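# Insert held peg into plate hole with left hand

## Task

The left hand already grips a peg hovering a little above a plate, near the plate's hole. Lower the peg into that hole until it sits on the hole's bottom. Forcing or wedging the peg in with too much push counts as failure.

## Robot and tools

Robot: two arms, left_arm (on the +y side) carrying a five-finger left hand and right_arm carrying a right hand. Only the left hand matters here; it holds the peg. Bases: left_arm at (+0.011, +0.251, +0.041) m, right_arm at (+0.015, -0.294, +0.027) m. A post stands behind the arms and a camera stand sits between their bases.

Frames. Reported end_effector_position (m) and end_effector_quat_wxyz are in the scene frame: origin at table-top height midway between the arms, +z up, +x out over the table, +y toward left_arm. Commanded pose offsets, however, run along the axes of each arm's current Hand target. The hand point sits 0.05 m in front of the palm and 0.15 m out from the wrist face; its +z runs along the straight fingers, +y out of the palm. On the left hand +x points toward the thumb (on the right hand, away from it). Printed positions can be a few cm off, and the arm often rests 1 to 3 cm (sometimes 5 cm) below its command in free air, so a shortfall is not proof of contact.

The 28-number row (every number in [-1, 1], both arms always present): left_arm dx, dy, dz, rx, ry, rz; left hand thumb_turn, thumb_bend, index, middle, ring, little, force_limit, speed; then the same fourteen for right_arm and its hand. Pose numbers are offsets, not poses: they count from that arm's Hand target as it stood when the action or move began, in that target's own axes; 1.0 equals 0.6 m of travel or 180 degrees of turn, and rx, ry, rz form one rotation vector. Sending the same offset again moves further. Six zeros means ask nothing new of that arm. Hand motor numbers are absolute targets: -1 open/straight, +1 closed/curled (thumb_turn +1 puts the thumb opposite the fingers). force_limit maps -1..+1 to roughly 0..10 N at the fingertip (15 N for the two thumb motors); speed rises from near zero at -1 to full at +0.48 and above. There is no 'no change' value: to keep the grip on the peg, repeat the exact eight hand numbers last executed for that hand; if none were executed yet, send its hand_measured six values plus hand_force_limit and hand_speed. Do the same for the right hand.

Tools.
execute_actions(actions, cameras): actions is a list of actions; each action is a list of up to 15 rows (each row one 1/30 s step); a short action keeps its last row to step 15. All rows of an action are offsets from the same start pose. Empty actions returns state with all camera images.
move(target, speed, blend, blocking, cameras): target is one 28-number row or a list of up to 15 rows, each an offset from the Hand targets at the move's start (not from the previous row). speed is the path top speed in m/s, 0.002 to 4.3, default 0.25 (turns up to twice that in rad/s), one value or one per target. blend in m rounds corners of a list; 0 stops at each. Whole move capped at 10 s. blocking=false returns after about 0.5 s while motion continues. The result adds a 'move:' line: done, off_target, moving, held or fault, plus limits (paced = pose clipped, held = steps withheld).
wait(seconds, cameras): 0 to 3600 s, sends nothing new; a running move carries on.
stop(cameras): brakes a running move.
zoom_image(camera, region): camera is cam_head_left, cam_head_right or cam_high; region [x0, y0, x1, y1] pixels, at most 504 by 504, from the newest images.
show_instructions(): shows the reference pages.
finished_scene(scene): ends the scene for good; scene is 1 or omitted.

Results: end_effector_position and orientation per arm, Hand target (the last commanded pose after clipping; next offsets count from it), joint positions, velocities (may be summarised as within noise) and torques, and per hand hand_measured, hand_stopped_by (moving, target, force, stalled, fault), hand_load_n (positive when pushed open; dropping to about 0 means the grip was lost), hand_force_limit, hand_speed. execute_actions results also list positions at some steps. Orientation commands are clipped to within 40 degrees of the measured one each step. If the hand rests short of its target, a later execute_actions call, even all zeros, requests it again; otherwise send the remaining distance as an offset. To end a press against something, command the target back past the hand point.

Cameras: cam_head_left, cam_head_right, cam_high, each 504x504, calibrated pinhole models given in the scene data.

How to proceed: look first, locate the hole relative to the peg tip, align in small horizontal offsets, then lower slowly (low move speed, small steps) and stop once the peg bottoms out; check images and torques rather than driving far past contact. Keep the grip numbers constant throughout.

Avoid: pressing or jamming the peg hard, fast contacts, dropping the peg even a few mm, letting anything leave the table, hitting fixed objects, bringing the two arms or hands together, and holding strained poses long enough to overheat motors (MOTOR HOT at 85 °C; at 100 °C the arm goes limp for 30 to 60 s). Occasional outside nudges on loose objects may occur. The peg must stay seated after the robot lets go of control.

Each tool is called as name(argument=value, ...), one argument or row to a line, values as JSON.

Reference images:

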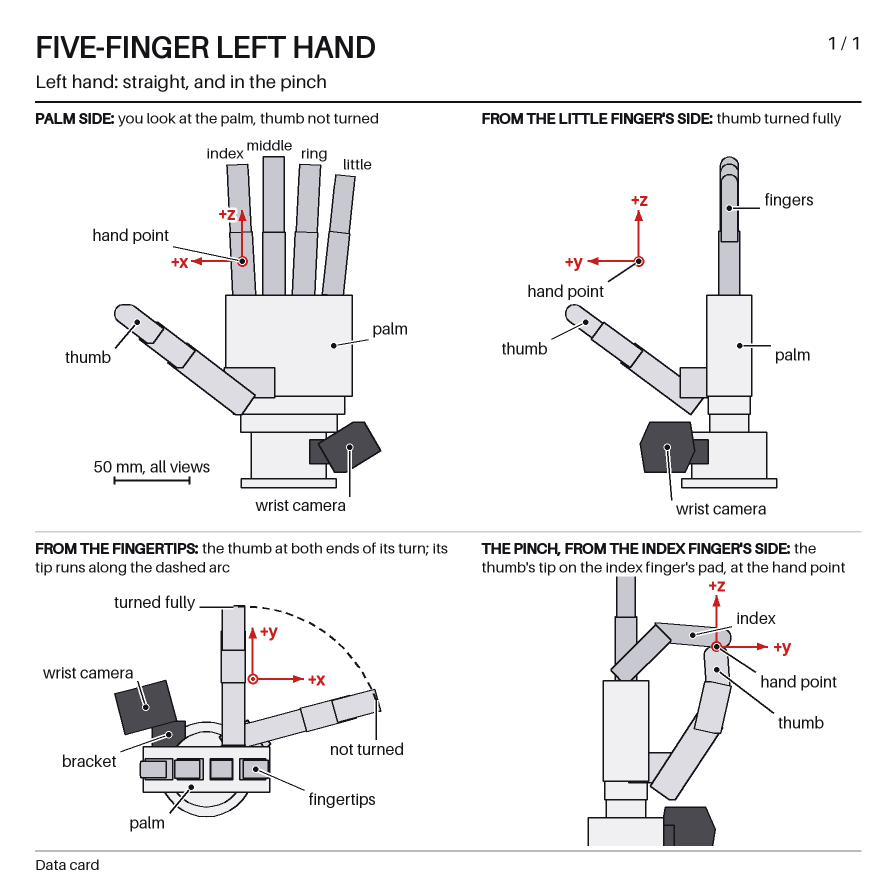

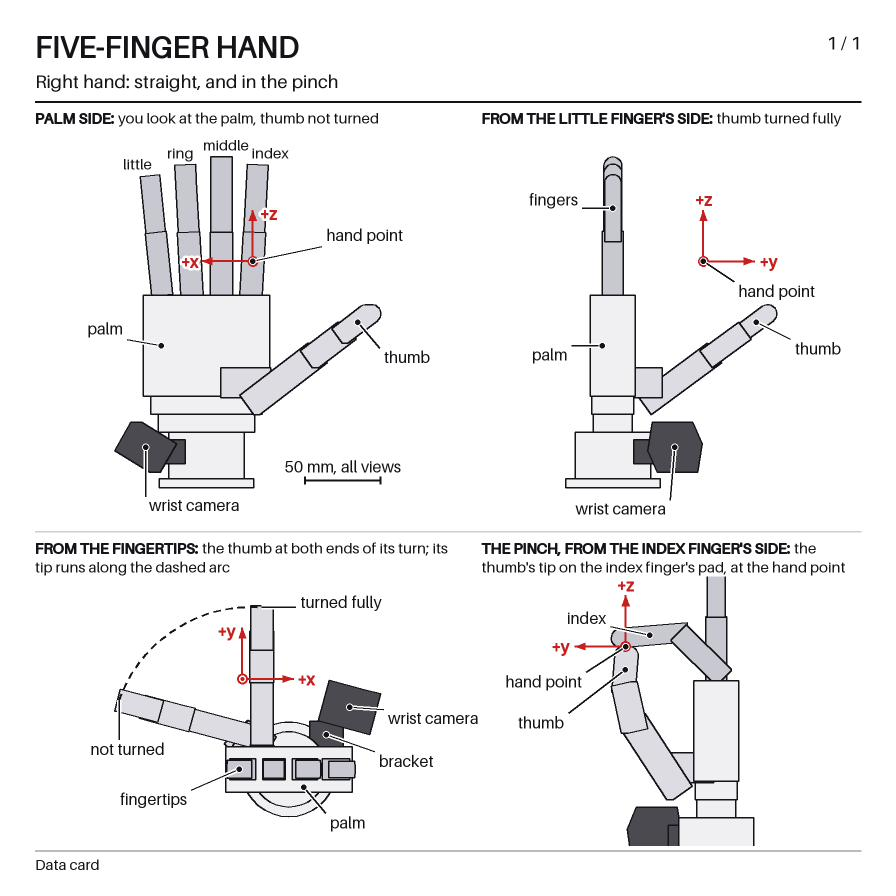

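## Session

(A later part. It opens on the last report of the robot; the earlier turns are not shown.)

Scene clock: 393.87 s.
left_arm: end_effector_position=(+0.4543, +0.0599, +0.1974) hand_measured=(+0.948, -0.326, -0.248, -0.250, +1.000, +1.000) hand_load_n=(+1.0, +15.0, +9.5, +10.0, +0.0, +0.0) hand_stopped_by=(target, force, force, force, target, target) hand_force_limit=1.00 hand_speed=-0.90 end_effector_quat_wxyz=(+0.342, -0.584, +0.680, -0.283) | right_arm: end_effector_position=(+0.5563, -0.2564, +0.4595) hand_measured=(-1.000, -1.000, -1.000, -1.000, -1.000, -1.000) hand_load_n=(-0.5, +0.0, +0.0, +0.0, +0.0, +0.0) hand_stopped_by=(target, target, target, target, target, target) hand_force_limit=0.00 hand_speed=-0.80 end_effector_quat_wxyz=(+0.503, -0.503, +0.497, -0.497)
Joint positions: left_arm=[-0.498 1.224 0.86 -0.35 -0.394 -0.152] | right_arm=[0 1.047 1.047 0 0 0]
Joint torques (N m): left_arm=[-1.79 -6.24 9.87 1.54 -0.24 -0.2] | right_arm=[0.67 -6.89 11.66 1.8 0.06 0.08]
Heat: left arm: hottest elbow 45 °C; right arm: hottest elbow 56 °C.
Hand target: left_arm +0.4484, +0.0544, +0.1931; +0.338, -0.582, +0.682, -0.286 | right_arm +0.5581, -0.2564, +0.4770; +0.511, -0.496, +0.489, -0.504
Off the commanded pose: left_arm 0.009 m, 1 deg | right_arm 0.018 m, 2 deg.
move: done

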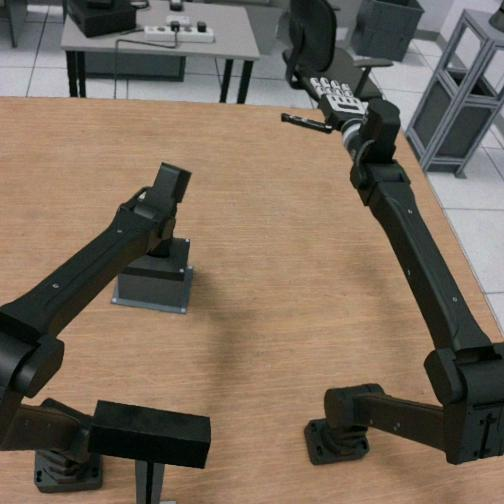

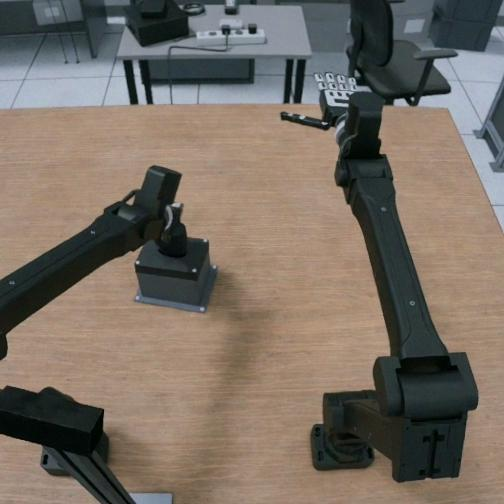

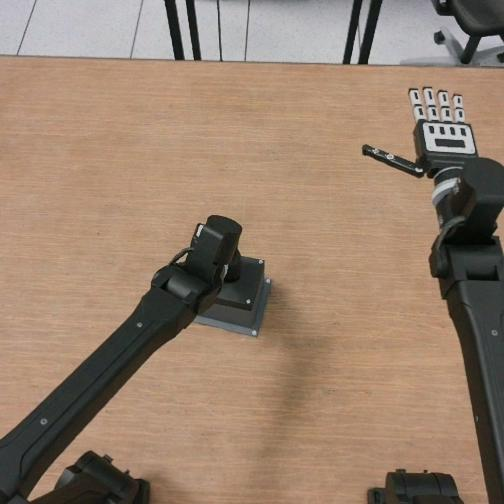

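move(
  target=[0.0005,0.0030,-0.0040,0,0,0,0.948,-0.326,-0.246,-0.248,1,1,1,-0.9,0,0,0,0,0,0,-1,-1,-1,-1,-1,-1,0,-0.8],
  speed=0.02,
  cameras=["cam_head_right","cam_head_left"],
)

zoom_image(
  camera="cam_head_right",
  region=[150, 230, 190, 270],
)

Scene clock: 400.27 s.
left_arm: end_effector_position=(+0.4518, +0.0606, +0.1973) hand_measured=(+0.948, -0.326, -0.248, -0.250, +1.000, +1.000) hand_load_n=(+1.0, +15.0, +9.5, +10.0, +0.0, +0.0) hand_stopped_by=(target, force, force, force, target, target) hand_force_limit=1.00 hand_speed=-0.90 end_effector_quat_wxyz=(+0.343, -0.585, +0.678, -0.284) | right_arm: end_effector_position=(+0.5563, -0.2564, +0.4595) hand_measured=(-1.000, -1.000, -1.000, -1.000, -1.000, -1.000) hand_load_n=(+0.0, +0.0, +0.0, +0.0, +0.0, +0.0) hand_stopped_by=(target, target, target, target, target, target) hand_force_limit=0.00 hand_speed=-0.80 end_effector_quat_wxyz=(+0.503, -0.503, +0.497, -0.497)
Joint positions: left_arm=[-0.5 1.216 0.852 -0.35 -0.398 -0.158] | right_arm=[0 1.047 1.047 0 0 0]
Joint torques (N m): left_arm=[-1.96 -6.24 10 1.4 -0.18 -0.17] | right_arm=[0.73 -6.83 11.63 1.8 0.07 0.08]
Heat: left arm: hottest elbow 45 °C; right arm: hottest elbow 56 °C.
Hand target: left_arm +0.4454, +0.0543, +0.1932; +0.338, -0.582, +0.682, -0.286 | right_arm +0.5581, -0.2564, +0.4770; +0.511, -0.496, +0.489, -0.504
Off the commanded pose: left_arm 0.010 m, 1 deg | right_arm 0.018 m, 2 deg.
move: done
Images, in order (width x height): cam_head_left 504x504, cam_head_right 504x504.

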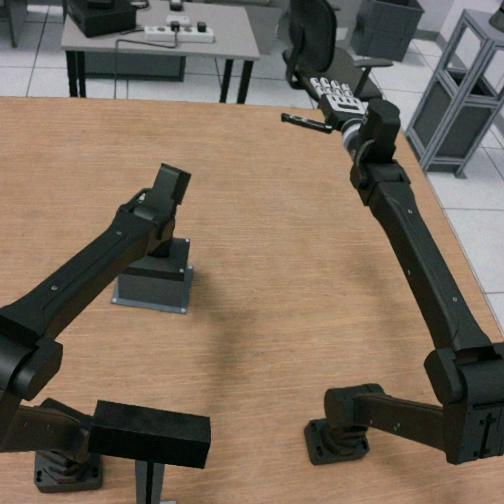

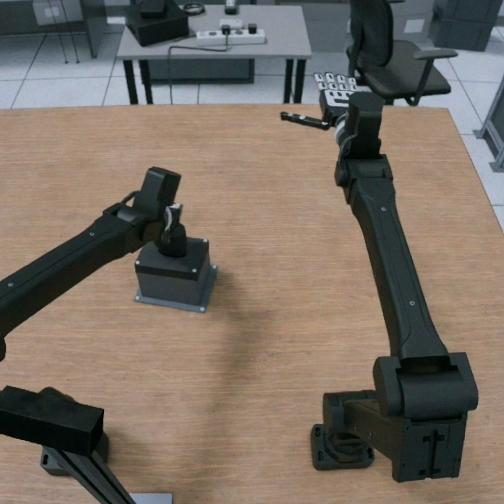

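Scaled by 12.600.

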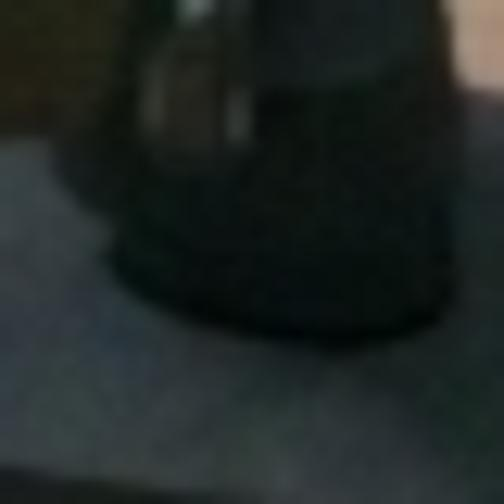

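move(
  target=[
    [-0.0392,-0.1293,-0.0773,0.0028,0.0174,0.0135,0.948,-0.326,-0.246,-0.248,1,1,1,-0.9,0,0,0,0,0,0,-1,-1,-1,-1,-1,-1,0,-0.8],
    [-0.0068,-0.0822,-0.0378,0.0028,0.0174,0.0135,0.948,-0.326,-0.246,-0.248,1,1,1,-0.9,0,0,0,0,0,0,-1,-1,-1,-1,-1,-1,0,-0.8],
  ],
  speed=0.06,
  cameras=["all"],
)

zoom_image(
  camera="cam_high",
  region=[200, 242, 250, 292],
)

zoom_image(
  camera="cam_head_right",
  region=[145, 215, 195, 265],
)

zoom_image(
  camera="cam_head_left",
  region=[130, 215, 180, 265],
)

Scene clock: 411.43 s.
left_arm: end_effector_position=(+0.4536, +0.0604, +0.2387) hand_measured=(+0.948, -0.328, -0.248, -0.250, +1.000, +1.000) hand_load_n=(+0.5, +18.5, +12.0, +12.5, +0.0, +0.0) hand_stopped_by=(target, force, force, force, target, target) hand_force_limit=1.00 hand_speed=-0.90 end_effector_quat_wxyz=(+0.324, -0.561, +0.707, -0.282) | right_arm: end_effector_position=(+0.5563, -0.2564, +0.4595) hand_measured=(-1.000, -1.000, -1.000, -1.000, -1.000, -1.000) hand_load_n=(+0.0, +0.0, +0.0, +0.0, +0.0, +0.0) hand_stopped_by=(target, target, target, target, target, target) hand_force_limit=0.00 hand_speed=-0.80 end_effector_quat_wxyz=(+0.503, -0.503, +0.497, -0.497)
Joint positions: left_arm=[-0.475 1.193 0.96 -0.492 -0.319 -0.088] | right_arm=[0 1.047 1.047 0 0 0]
Joint torques (N m): left_arm=[-1.73 -6.18 12.08 2.13 -0.34 -0.2] | right_arm=[0.73 -6.71 11.63 1.83 0.06 0.07]
Heat: left arm: hottest elbow 45 °C; right arm: hottest elbow 56 °C.
Hand target: left_arm +0.4574, +0.0504, +0.2462; +0.328, -0.558, +0.701, -0.298 | right_arm +0.5581, -0.2564, +0.4770; +0.511, -0.496, +0.489, -0.504
Off the commanded pose: left_arm 0.013 m, 2 deg | right_arm 0.018 m, 2 deg.
move: off_target (left_arm)

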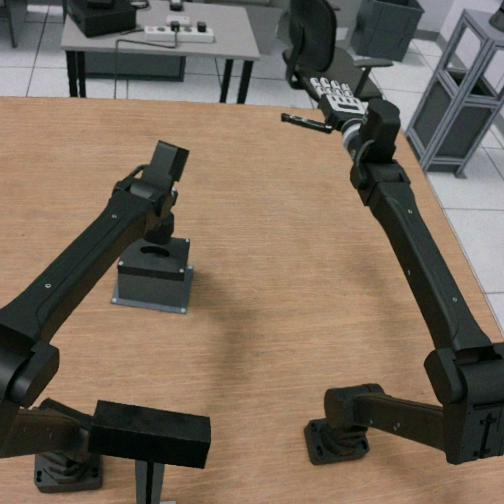

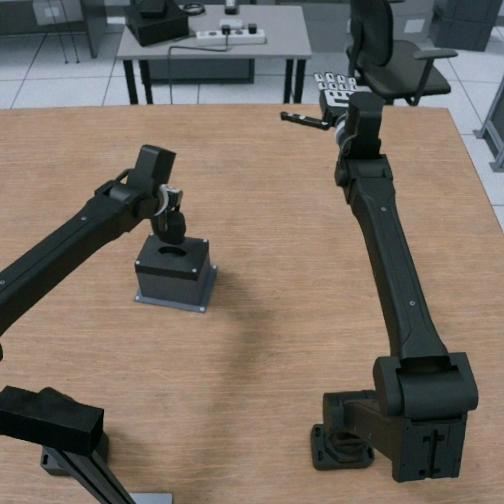

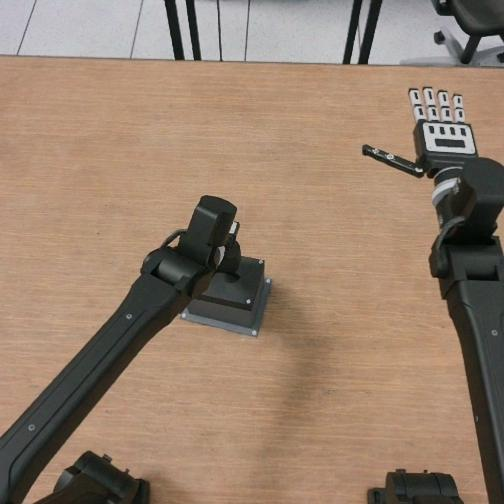

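Scaled by 10.080.

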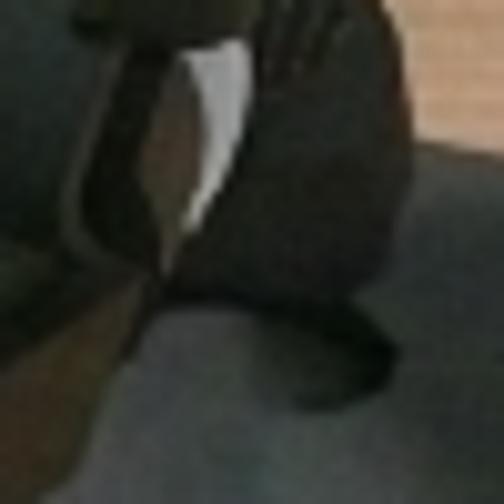

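Scaled by 10.080.

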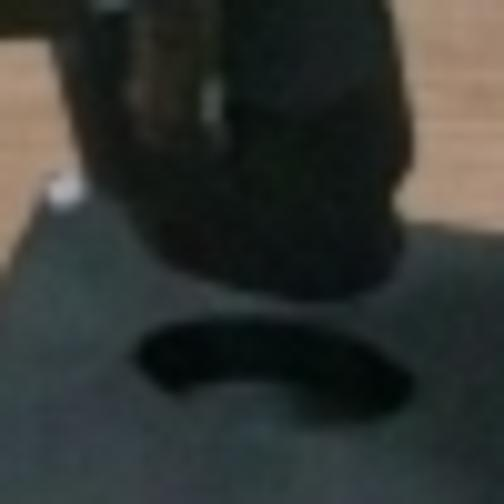

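Scaled by 10.080.

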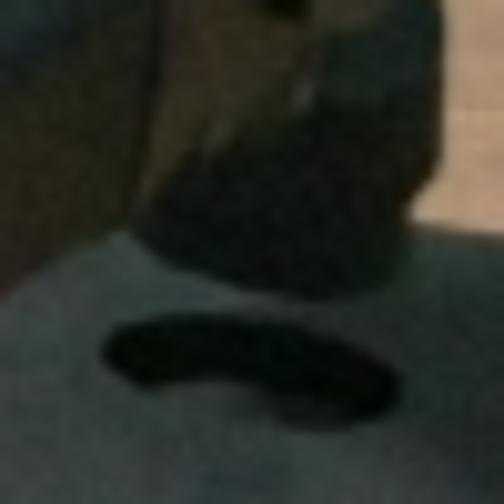

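move(
  target=[0.0021,0.0131,0.0101,-0.0042,-0.0261,-0.0202,0.948,-0.326,-0.246,-0.248,1,1,1,-0.9,0,0,0,0,0,0,-1,-1,-1,-1,-1,-1,0,-0.8],
  speed=0.05,
  cameras=["all"],
)

zoom_image(
  camera="cam_high",
  region=[200, 242, 250, 292],
)

zoom_image(
  camera="cam_head_right",
  region=[145, 215, 195, 265],
)

zoom_image(
  camera="cam_head_left",
  region=[130, 215, 180, 265],
)

Scene clock: 431.33 s.
left_arm: end_effector_position=(+0.4568, +0.0589, +0.2337) hand_measured=(+0.948, -0.328, -0.248, -0.250, +1.000, +1.000) hand_load_n=(+0.5, +18.5, +12.0, +12.5, +0.0, +0.0) hand_stopped_by=(target, force, force, force, target, target) hand_force_limit=1.00 hand_speed=-0.90 end_effector_quat_wxyz=(+0.343, -0.595, +0.674, -0.271) | right_arm: end_effector_position=(+0.5563, -0.2564, +0.4595) hand_measured=(-1.000, -1.000, -1.000, -1.000, -1.000, -1.000) hand_load_n=(+0.0, +0.0, +0.0, +0.0, +0.0, +0.0) hand_stopped_by=(target, target, target, target, target, target) hand_force_limit=0.00 hand_speed=-0.80 end_effector_quat_wxyz=(+0.503, -0.503, +0.497, -0.497)
Joint positions: left_arm=[-0.506 1.212 0.96 -0.492 -0.422 -0.182] | right_arm=[0 1.047 1.047 0 0 0]
Joint torques (N m): left_arm=[-1.73 -6.07 11.47 1.78 -0.41 -0.2] | right_arm=[0.67 -6.83 11.63 1.81 0.05 0.08]
Heat: left arm: hottest elbow 45 °C; right arm: hottest elbow 57 °C.
Hand target: left_arm +0.4574, +0.0505, +0.2361; +0.343, -0.594, +0.671, -0.280 | right_arm +0.5581, -0.2564, +0.4770; +0.511, -0.496, +0.489, -0.504
Off the commanded pose: left_arm 0.009 m, 1 deg | right_arm 0.018 m, 2 deg.
move: done

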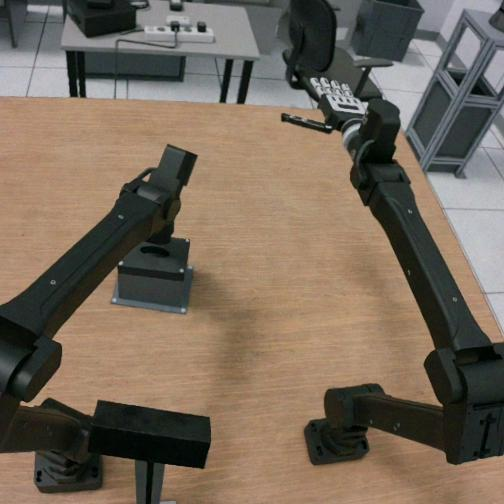

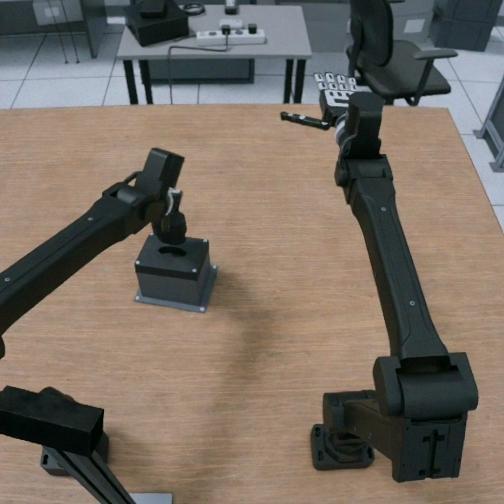

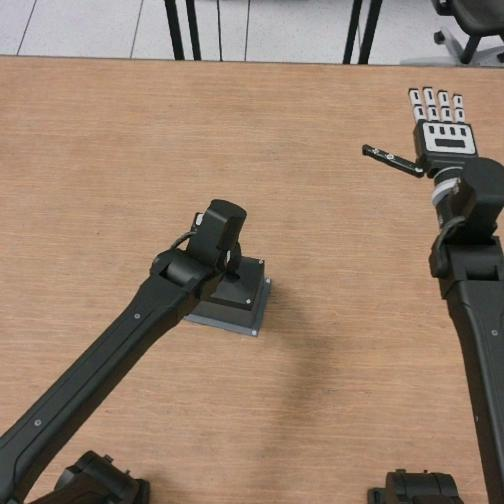

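Scaled by 10.080.

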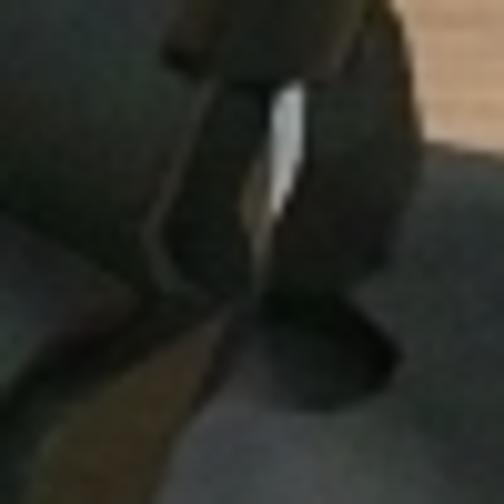

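Scaled by 10.080.

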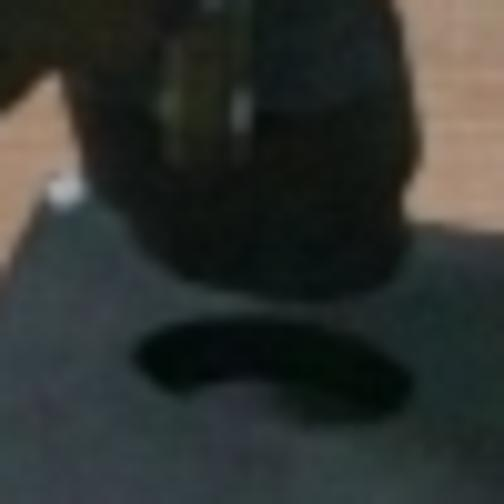

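Scaled by 10.080.

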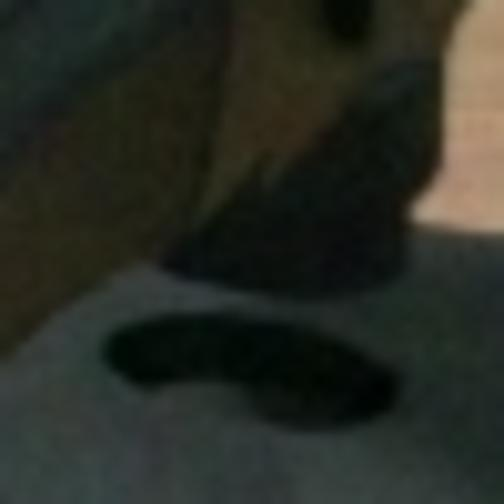

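move(
  target=[
    [-0.0422,-0.0043,-0.0128,0,0,0,0.948,-0.326,-0.246,-0.248,1,1,1,-0.9,0,0,0,0,0,0,-1,-1,-1,-1,-1,-1,0,-0.8],
    [0.0010,0.0335,0.0193,0,0,0,0.948,-0.326,-0.246,-0.248,1,1,1,-0.9,0,0,0,0,0,0,-1,-1,-1,-1,-1,-1,0,-0.8],
  ],
  speed=0.05,
  cameras=["all"],
)

zoom_image(
  camera="cam_high",
  region=[205, 257, 245, 297],
)

zoom_image(
  camera="cam_head_right",
  region=[150, 230, 190, 270],
)

zoom_image(
  camera="cam_head_left",
  region=[135, 230, 175, 270],
)

Scene clock: 440.93 s.
left_arm: end_effector_position=(+0.4503, +0.0623, +0.2061) hand_measured=(+0.948, -0.328, -0.248, -0.250, +1.000, +1.000) hand_load_n=(+0.5, +18.5, +12.0, +12.5, +0.0, +0.0) hand_stopped_by=(target, force, force, force, target, target) hand_force_limit=1.00 hand_speed=-0.90 end_effector_quat_wxyz=(+0.340, -0.596, +0.678, -0.265) | right_arm: end_effector_position=(+0.5563, -0.2564, +0.4595) hand_measured=(-1.000, -1.000, -1.000, -1.000, -1.000, -1.000) hand_load_n=(+0.0, +0.0, +0.0, +0.0, -0.5, +0.0) hand_stopped_by=(target, target, target, target, target, target) hand_force_limit=0.00 hand_speed=-0.80 end_effector_quat_wxyz=(+0.503, -0.503, +0.497, -0.497)
Joint positions: left_arm=[-0.505 1.222 0.899 -0.436 -0.42 -0.181] | right_arm=[0 1.047 1.047 0 0 0]
Joint torques (N m): left_arm=[-1.61 -6.18 11.67 2.07 -0.41 -0.19] | right_arm=[0.62 -6.77 11.62 1.78 0.06 0.08]
Heat: left arm: hottest elbow 45 °C; right arm: hottest elbow 57 °C.
Hand target: left_arm +0.4543, +0.0531, +0.2133; +0.343, -0.594, +0.671, -0.280 | right_arm +0.5581, -0.2564, +0.4770; +0.511, -0.496, +0.489, -0.504
Off the commanded pose: left_arm 0.012 m, 2 deg | right_arm 0.018 m, 2 deg.
move: off_target (left_arm)

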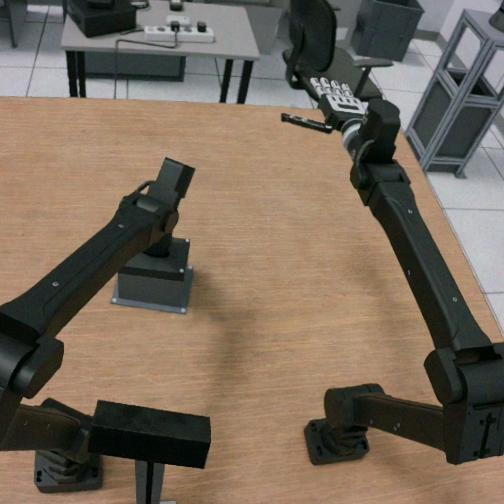

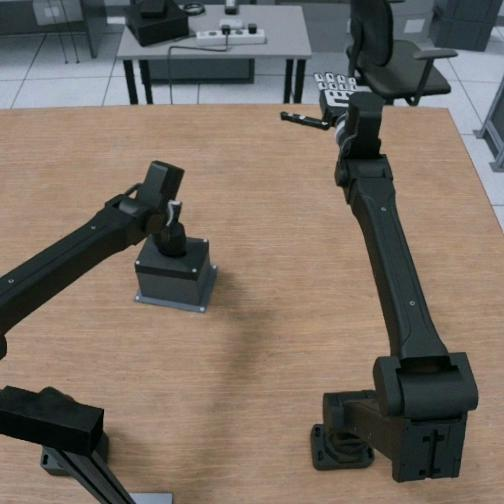

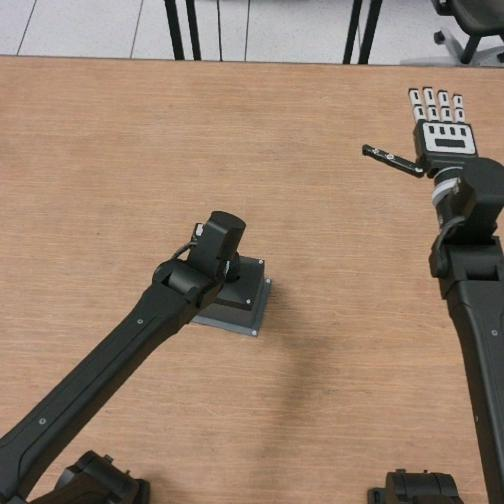

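Scaled by 12.600.

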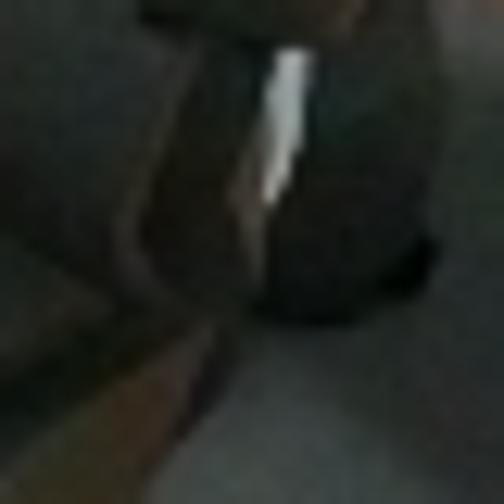

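Scaled by 12.600.

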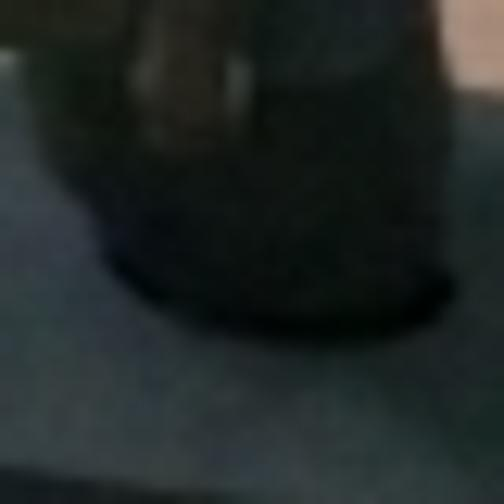

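Scaled by 12.600.

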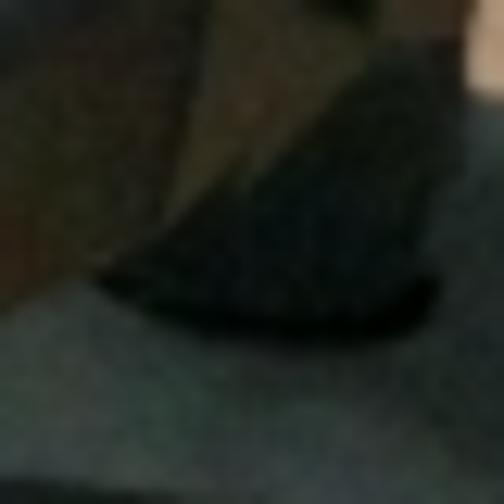

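move(
  target=[0.0028,0.0143,0.0138,0,0,0,0.948,-0.326,-0.246,-0.248,1,1,1,-0.9,0,0,0,0,0,0,-1,-1,-1,-1,-1,-1,0,-0.8],
  speed=0.02,
  cameras=["all"],
)

zoom_image(
  camera="cam_head_right",
  region=[150, 230, 190, 270],
)

zoom_image(
  camera="cam_head_left",
  region=[135, 230, 175, 270],
)

zoom_image(
  camera="cam_high",
  region=[205, 257, 245, 297],
)

Scene clock: 446.07 s.
left_arm: end_effector_position=(+0.4533, +0.0609, +0.2002) hand_measured=(+0.948, -0.328, -0.248, -0.250, +1.000, +1.000) hand_load_n=(+0.0, +18.5, +11.5, +12.5, +0.0, +0.0) hand_stopped_by=(target, force, force, force, target, target) hand_force_limit=1.00 hand_speed=-0.90 end_effector_quat_wxyz=(+0.343, -0.596, +0.675, -0.270) | right_arm: end_effector_position=(+0.5563, -0.2564, +0.4595) hand_measured=(-1.000, -1.000, -1.000, -1.000, -1.000, -1.000) hand_load_n=(-0.5, -0.5, +0.0, +0.0, +0.0, +0.0) hand_stopped_by=(target, target, target, target, target, target) hand_force_limit=0.00 hand_speed=-0.80 end_effector_quat_wxyz=(+0.503, -0.503, +0.497, -0.497)
Joint positions: left_arm=[-0.505 1.231 0.883 -0.399 -0.421 -0.182] | right_arm=[0 1.047 1.047 0 0 0]
Joint torques (N m): left_arm=[-1.55 -5.83 11.14 2.09 -0.35 -0.17] | right_arm=[0.73 -7 11.63 1.84 0.07 0.07]
Heat: left arm: hottest elbow 45 °C; right arm: hottest elbow 57 °C.
Hand target: left_arm +0.4556, +0.0529, +0.2013; +0.343, -0.594, +0.671, -0.280 | right_arm +0.5581, -0.2564, +0.4770; +0.511, -0.496, +0.489, -0.504
Off the commanded pose: left_arm 0.008 m, 1 deg | right_arm 0.018 m, 2 deg.
move: done

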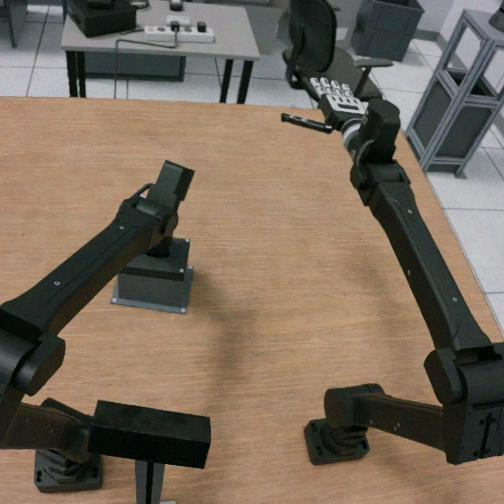

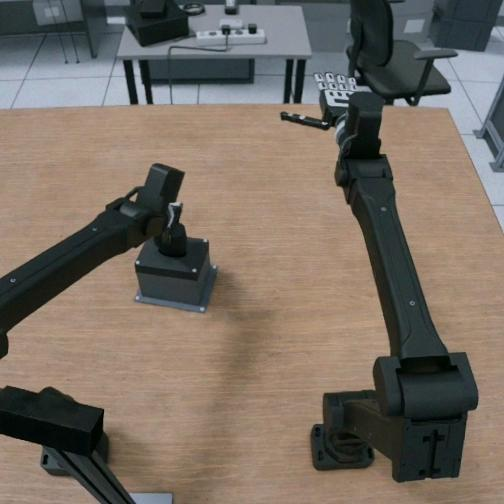

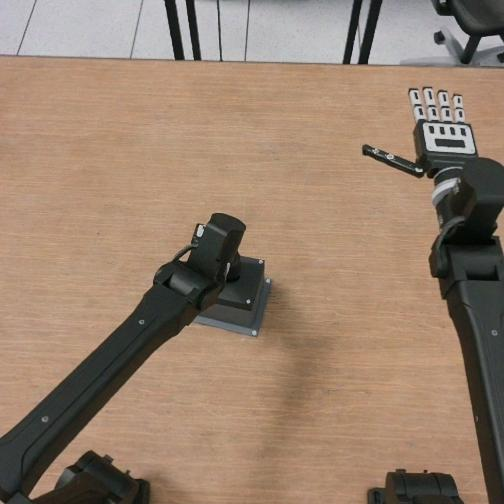

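Scaled by 12.600.

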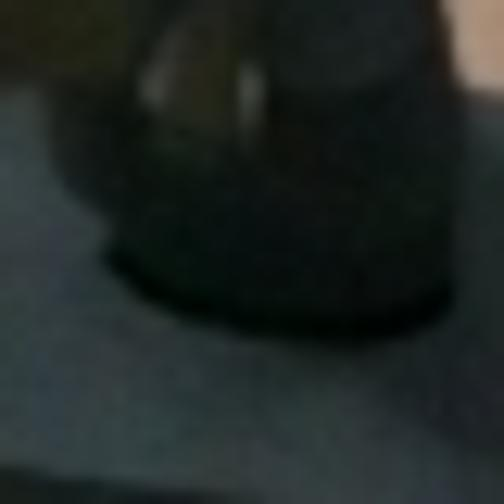

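Scaled by 12.600.

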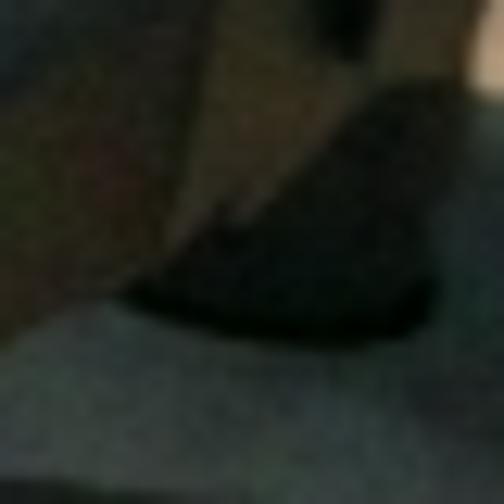

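Scaled by 12.600.

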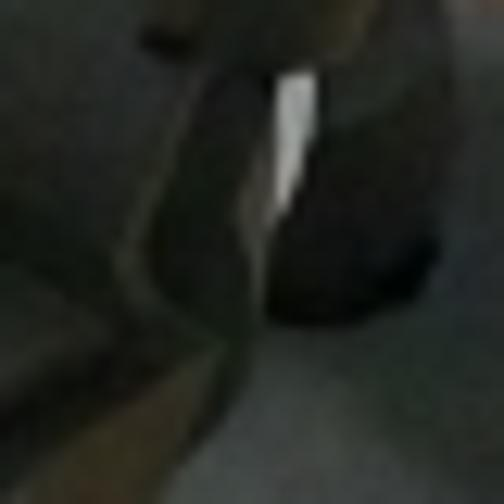

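move(
  target=[0.0010,0.0079,-0.0023,0,0,0,0.948,-0.326,-0.246,-0.248,1,1,1,-0.9,0,0,0,0,0,0,-1,-1,-1,-1,-1,-1,0,-0.8],
  speed=0.02,
)

Scene clock: 449.33 s.
left_arm: end_effector_position=(+0.4534, +0.0605, +0.1993) hand_measured=(+0.948, -0.328, -0.248, -0.250, +1.000, +1.000) hand_load_n=(+0.0, +18.0, +10.5, +13.5, +0.0, +0.0) hand_stopped_by=(target, force, force, force, target, target) hand_force_limit=1.00 hand_speed=-0.90 end_effector_quat_wxyz=(+0.344, -0.596, +0.673, -0.272) | right_arm: end_effector_position=(+0.5563, -0.2564, +0.4595) hand_measured=(-1.000, -1.000, -1.000, -1.000, -1.000, -1.000) hand_load_n=(+0.0, +0.0, +0.0, +0.0, +0.0, +0.0) hand_stopped_by=(target, target, target, target, target, target) hand_force_limit=0.00 hand_speed=-0.80 end_effector_quat_wxyz=(+0.503, -0.503, +0.497, -0.497)
Joint positions: left_arm=[-0.507 1.231 0.879 -0.39 -0.425 -0.184] | right_arm=[0 1.047 1.047 0 0 0]
Joint torques (N m): left_arm=[-1.73 -6.18 10.3 1.98 -0.33 -0.19] | right_arm=[0.67 -6.89 11.62 1.8 0.06 0.07]
Heat: left arm: hottest elbow 45 °C; right arm: hottest elbow 57 °C.
Hand target: left_arm +0.4516, +0.0528, +0.1983; +0.343, -0.594, +0.671, -0.280 | right_arm +0.5581, -0.2564, +0.4770; +0.511, -0.496, +0.489, -0.504
Off the commanded pose: left_arm 0.008 m, 1 deg | right_arm 0.018 m, 2 deg.
move: done

move(
  target=[0.0012,0.0085,0.0023,0,0,0,0.948,-0.326,-0.246,-0.248,1,1,1,-0.9,0,0,0,0,0,0,-1,-1,-1,-1,-1,-1,0,-0.8],
  speed=0.02,
  cameras=["all"],
)

zoom_image(
  camera="cam_head_right",
  region=[150, 230, 190, 270],
)

zoom_image(
  camera="cam_head_left",
  region=[135, 230, 175, 270],
)

Scene clock: 452.20 s.
left_arm: end_effector_position=(+0.4538, +0.0605, +0.1985) hand_measured=(+0.948, -0.328, -0.248, -0.250, +1.000, +1.000) hand_load_n=(+0.0, +17.0, +10.5, +12.0, +0.0, +0.0) hand_stopped_by=(target, force, force, force, target, target) hand_force_limit=1.00 hand_speed=-0.90 end_effector_quat_wxyz=(+0.347, -0.596, +0.670, -0.276) | right_arm: end_effector_position=(+0.5563, -0.2564, +0.4595) hand_measured=(-1.000, -1.000, -1.000, -1.000, -1.000, -1.000) hand_load_n=(-0.5, +0.0, -0.5, +0.0, +0.0, +0.0) hand_stopped_by=(target, target, target, target, target, target) hand_force_limit=0.00 hand_speed=-0.80 end_effector_quat_wxyz=(+0.503, -0.503, +0.497, -0.497)
Joint positions: left_arm=[-0.509 1.228 0.868 -0.372 -0.43 -0.185] | right_arm=[0 1.047 1.047 0 0 0]
Joint torques (N m): left_arm=[-1.9 -6.01 10 1.73 -0.23 -0.21] | right_arm=[0.67 -6.83 11.62 1.84 0.05 0.08]
Heat: left arm: hottest elbow 45 °C; right arm: hottest elbow 57 °C.
Hand target: left_arm +0.4495, +0.0529, +0.1933; +0.343, -0.594, +0.671, -0.280 | right_arm +0.5581, -0.2564, +0.4770; +0.511, -0.496, +0.489, -0.504
Off the commanded pose: left_arm 0.010 m, 1 deg | right_arm 0.018 m, 2 deg.
move: done

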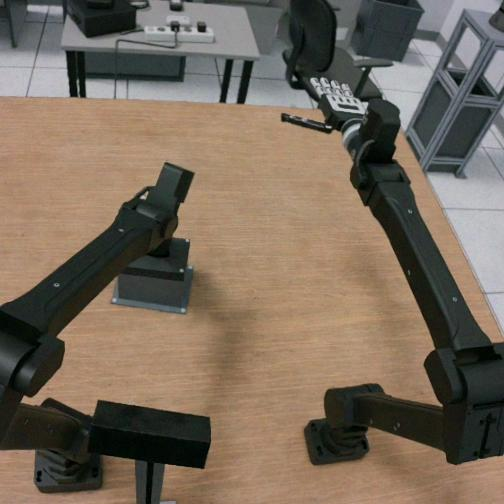

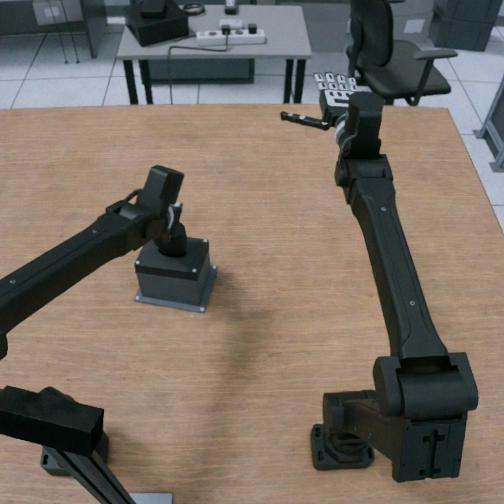

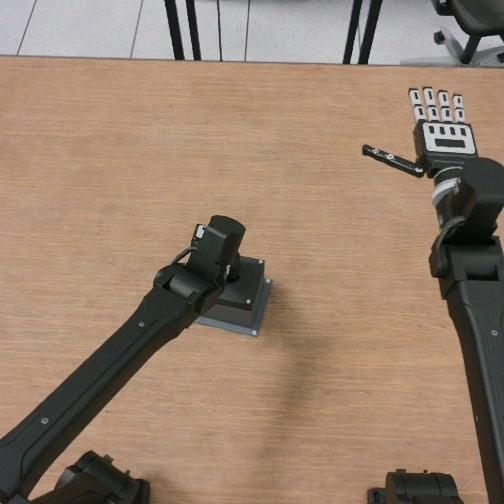

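Scaled by 12.600.

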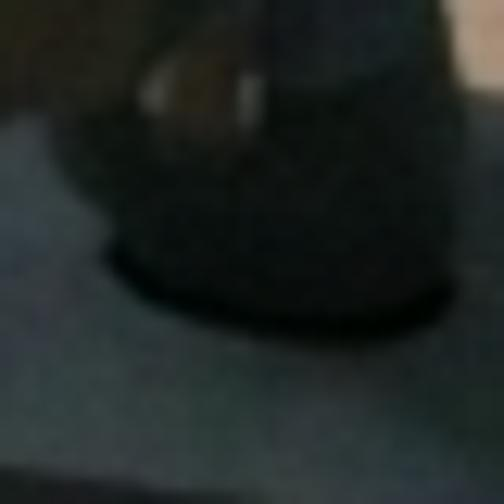

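Scaled by 12.600.

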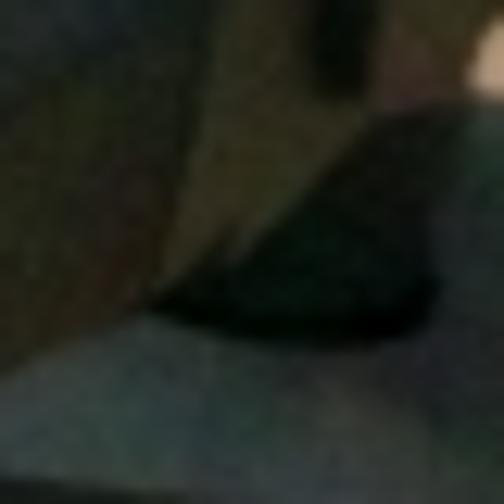

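move(
  target=[0.0006,0.0061,-0.0079,0,0,0,0.948,-0.326,-0.246,-0.248,1,1,1,-0.9,0,0,0,0,0,0,-1,-1,-1,-1,-1,-1,0,-0.8],
  speed=0.02,
  cameras=["all"],
)

zoom_image(
  camera="cam_head_right",
  region=[150, 230, 190, 270],
)

zoom_image(
  camera="cam_head_left",
  region=[135, 230, 175, 270],
)

Scene clock: 456.80 s.
left_arm: end_effector_position=(+0.4506, +0.0608, +0.1984) hand_measured=(+0.948, -0.328, -0.248, -0.250, +1.000, +1.000) hand_load_n=(+0.0, +17.0, +11.5, +11.0, +0.0, +0.0) hand_stopped_by=(target, force, force, force, target, target) hand_force_limit=1.00 hand_speed=-0.90 end_effector_quat_wxyz=(+0.349, -0.597, +0.667, -0.277) | right_arm: end_effector_position=(+0.5563, -0.2564, +0.4595) hand_measured=(-1.000, -1.000, -1.000, -1.000, -1.000, -1.000) hand_load_n=(+0.0, +0.0, +0.0, +0.0, +0.0, +0.0) hand_stopped_by=(target, target, target, target, target, target) hand_force_limit=0.00 hand_speed=-0.80 end_effector_quat_wxyz=(+0.503, -0.503, +0.497, -0.497)
Joint positions: left_arm=[-0.514 1.218 0.859 -0.369 -0.437 -0.192] | right_arm=[0 1.047 1.047 0 0 0]
Joint torques (N m): left_arm=[-2.2 -6.12 9.88 1.44 -0.16 -0.2] | right_arm=[0.62 -6.77 11.62 1.76 0.06 0.07]
Heat: left arm: hottest elbow 44 °C; right arm: hottest elbow 57 °C.
Hand target: left_arm +0.4435, +0.0529, +0.1932; +0.343, -0.594, +0.672, -0.280 | right_arm +0.5581, -0.2564, +0.4770; +0.511, -0.496, +0.489, -0.504
Off the commanded pose: left_arm 0.012 m, 1 deg | right_arm 0.018 m, 2 deg.
move: off_target (left_arm)

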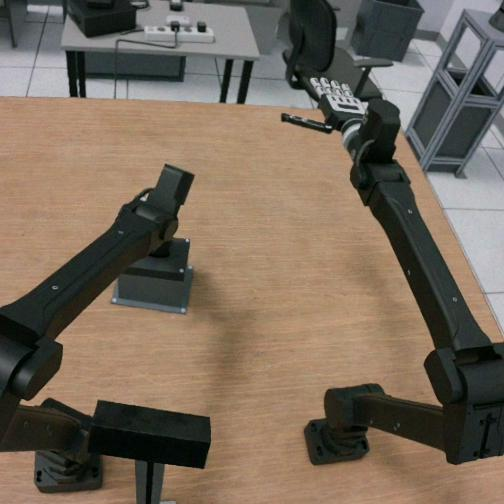

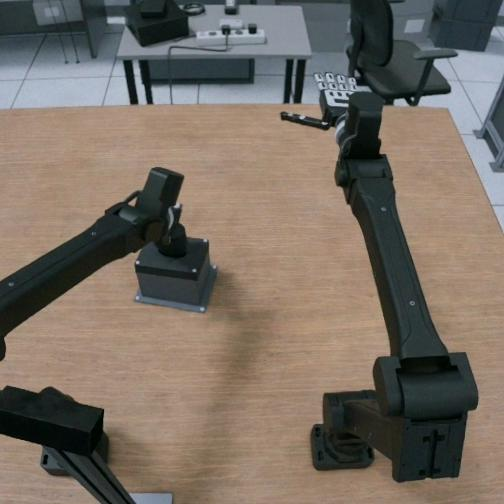

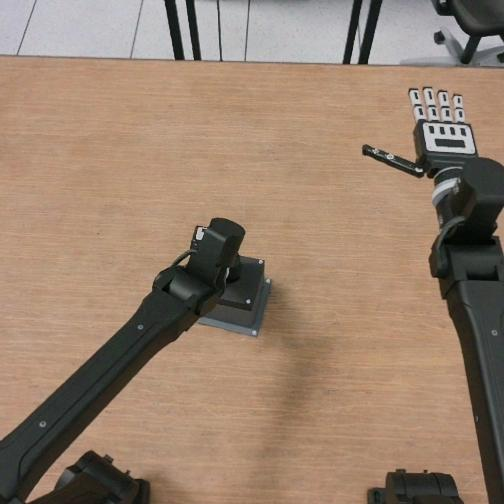

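Scaled by 12.600.

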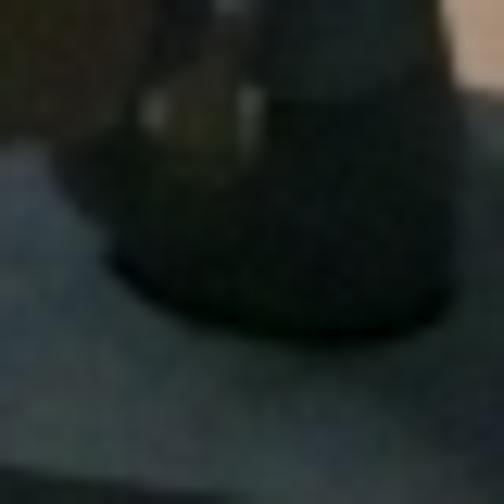

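Scaled by 12.600.

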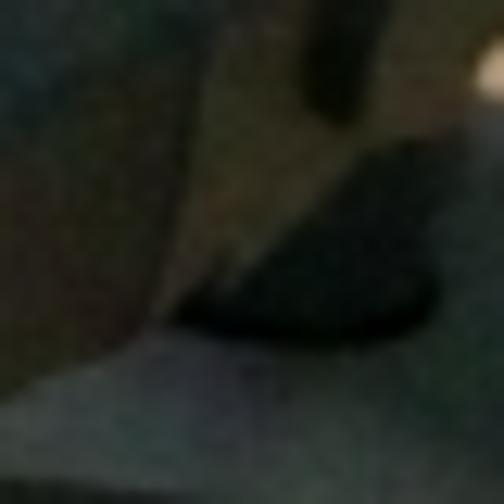

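move(
  target=[0.0003,0.0030,-0.0040,0,0,0,0.948,-0.326,-0.246,-0.248,1,1,1,-0.9,0,0,0,0,0,0,-1,-1,-1,-1,-1,-1,0,-0.8],
  speed=0.02,
  cameras=["all"],
)

zoom_image(
  camera="cam_head_right",
  region=[150, 230, 190, 270],
)

zoom_image(
  camera="cam_head_left",
  region=[135, 230, 175, 270],
)

zoom_image(
  camera="cam_high",
  region=[205, 257, 245, 297],
)

Scene clock: 460.03 s.
left_arm: end_effector_position=(+0.4482, +0.0609, +0.1983) hand_measured=(+0.948, -0.328, -0.248, -0.250, +1.000, +1.000) hand_load_n=(+0.0, +17.5, +11.5, +11.0, +0.0, +0.0) hand_stopped_by=(target, force, force, force, target, target) hand_force_limit=1.00 hand_speed=-0.90 end_effector_quat_wxyz=(+0.349, -0.598, +0.665, -0.278) | right_arm: end_effector_position=(+0.5563, -0.2564, +0.4595) hand_measured=(-1.000, -1.000, -1.000, -1.000, -1.000, -1.000) hand_load_n=(+0.0, +0.0, +0.0, +0.0, +0.0, -0.5) hand_stopped_by=(target, target, target, target, target, target) hand_force_limit=0.00 hand_speed=-0.80 end_effector_quat_wxyz=(+0.503, -0.503, +0.497, -0.497)
Joint positions: left_arm=[-0.517 1.211 0.852 -0.369 -0.441 -0.198] | right_arm=[0 1.047 1.047 0 0 0]
Joint torques (N m): left_arm=[-2.2 -6.18 9.92 1.29 -0.16 -0.16] | right_arm=[0.62 -6.83 11.63 1.81 0.06 0.06]
Heat: left arm: hottest elbow 44 °C; right arm: hottest elbow 57 °C.
Hand target: left_arm +0.4405, +0.0528, +0.1933; +0.343, -0.594, +0.671, -0.280 | right_arm +0.5581, -0.2564, +0.4770; +0.511, -0.496, +0.489, -0.504
Off the commanded pose: left_arm 0.012 m, 1 deg | right_arm 0.018 m, 2 deg.
move: off_target (left_arm)

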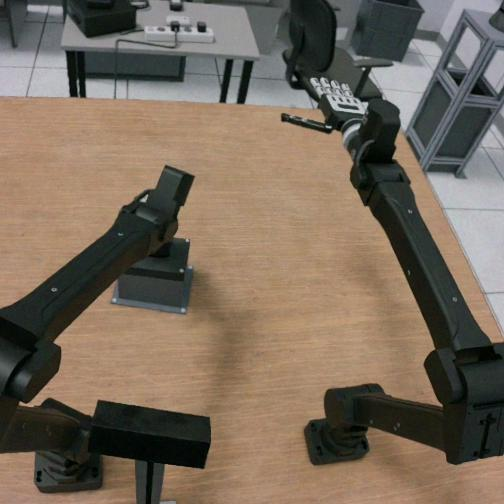

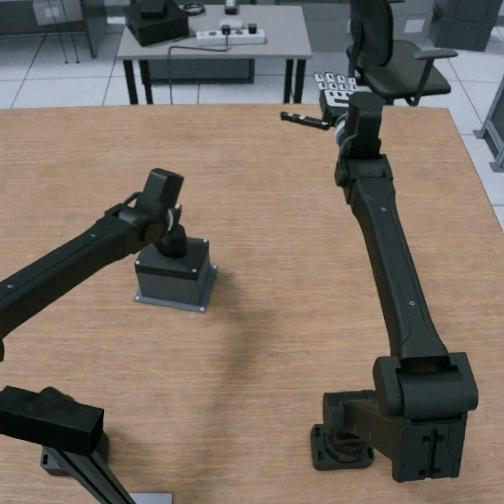

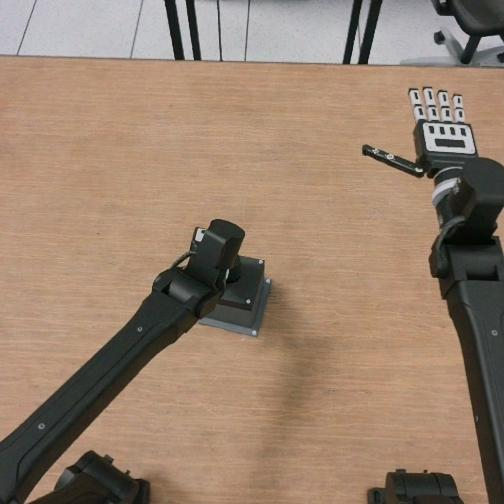

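Scaled by 12.600.

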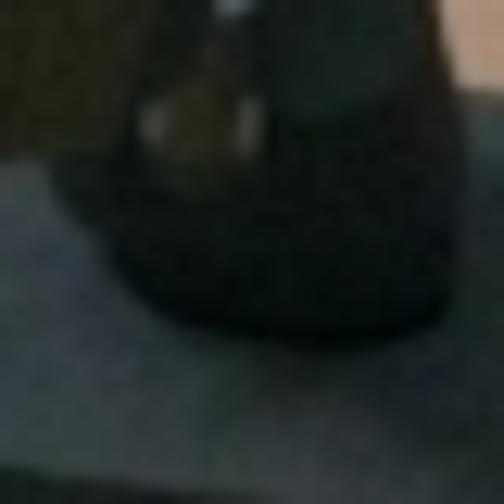

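Scaled by 12.600.

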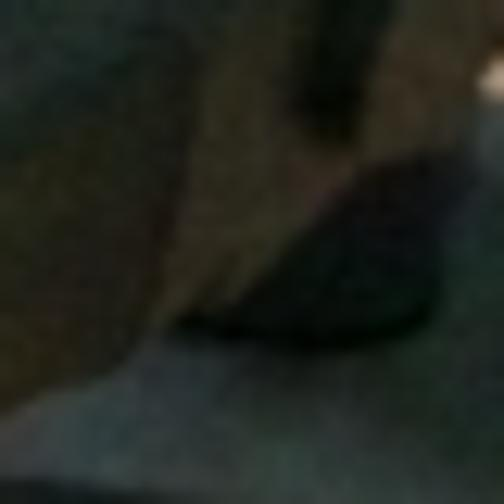

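Scaled by 12.600.

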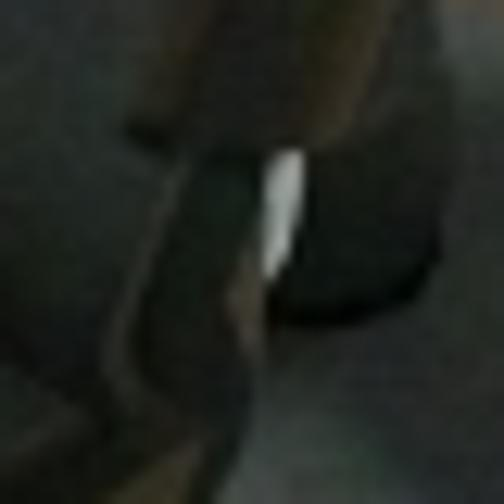

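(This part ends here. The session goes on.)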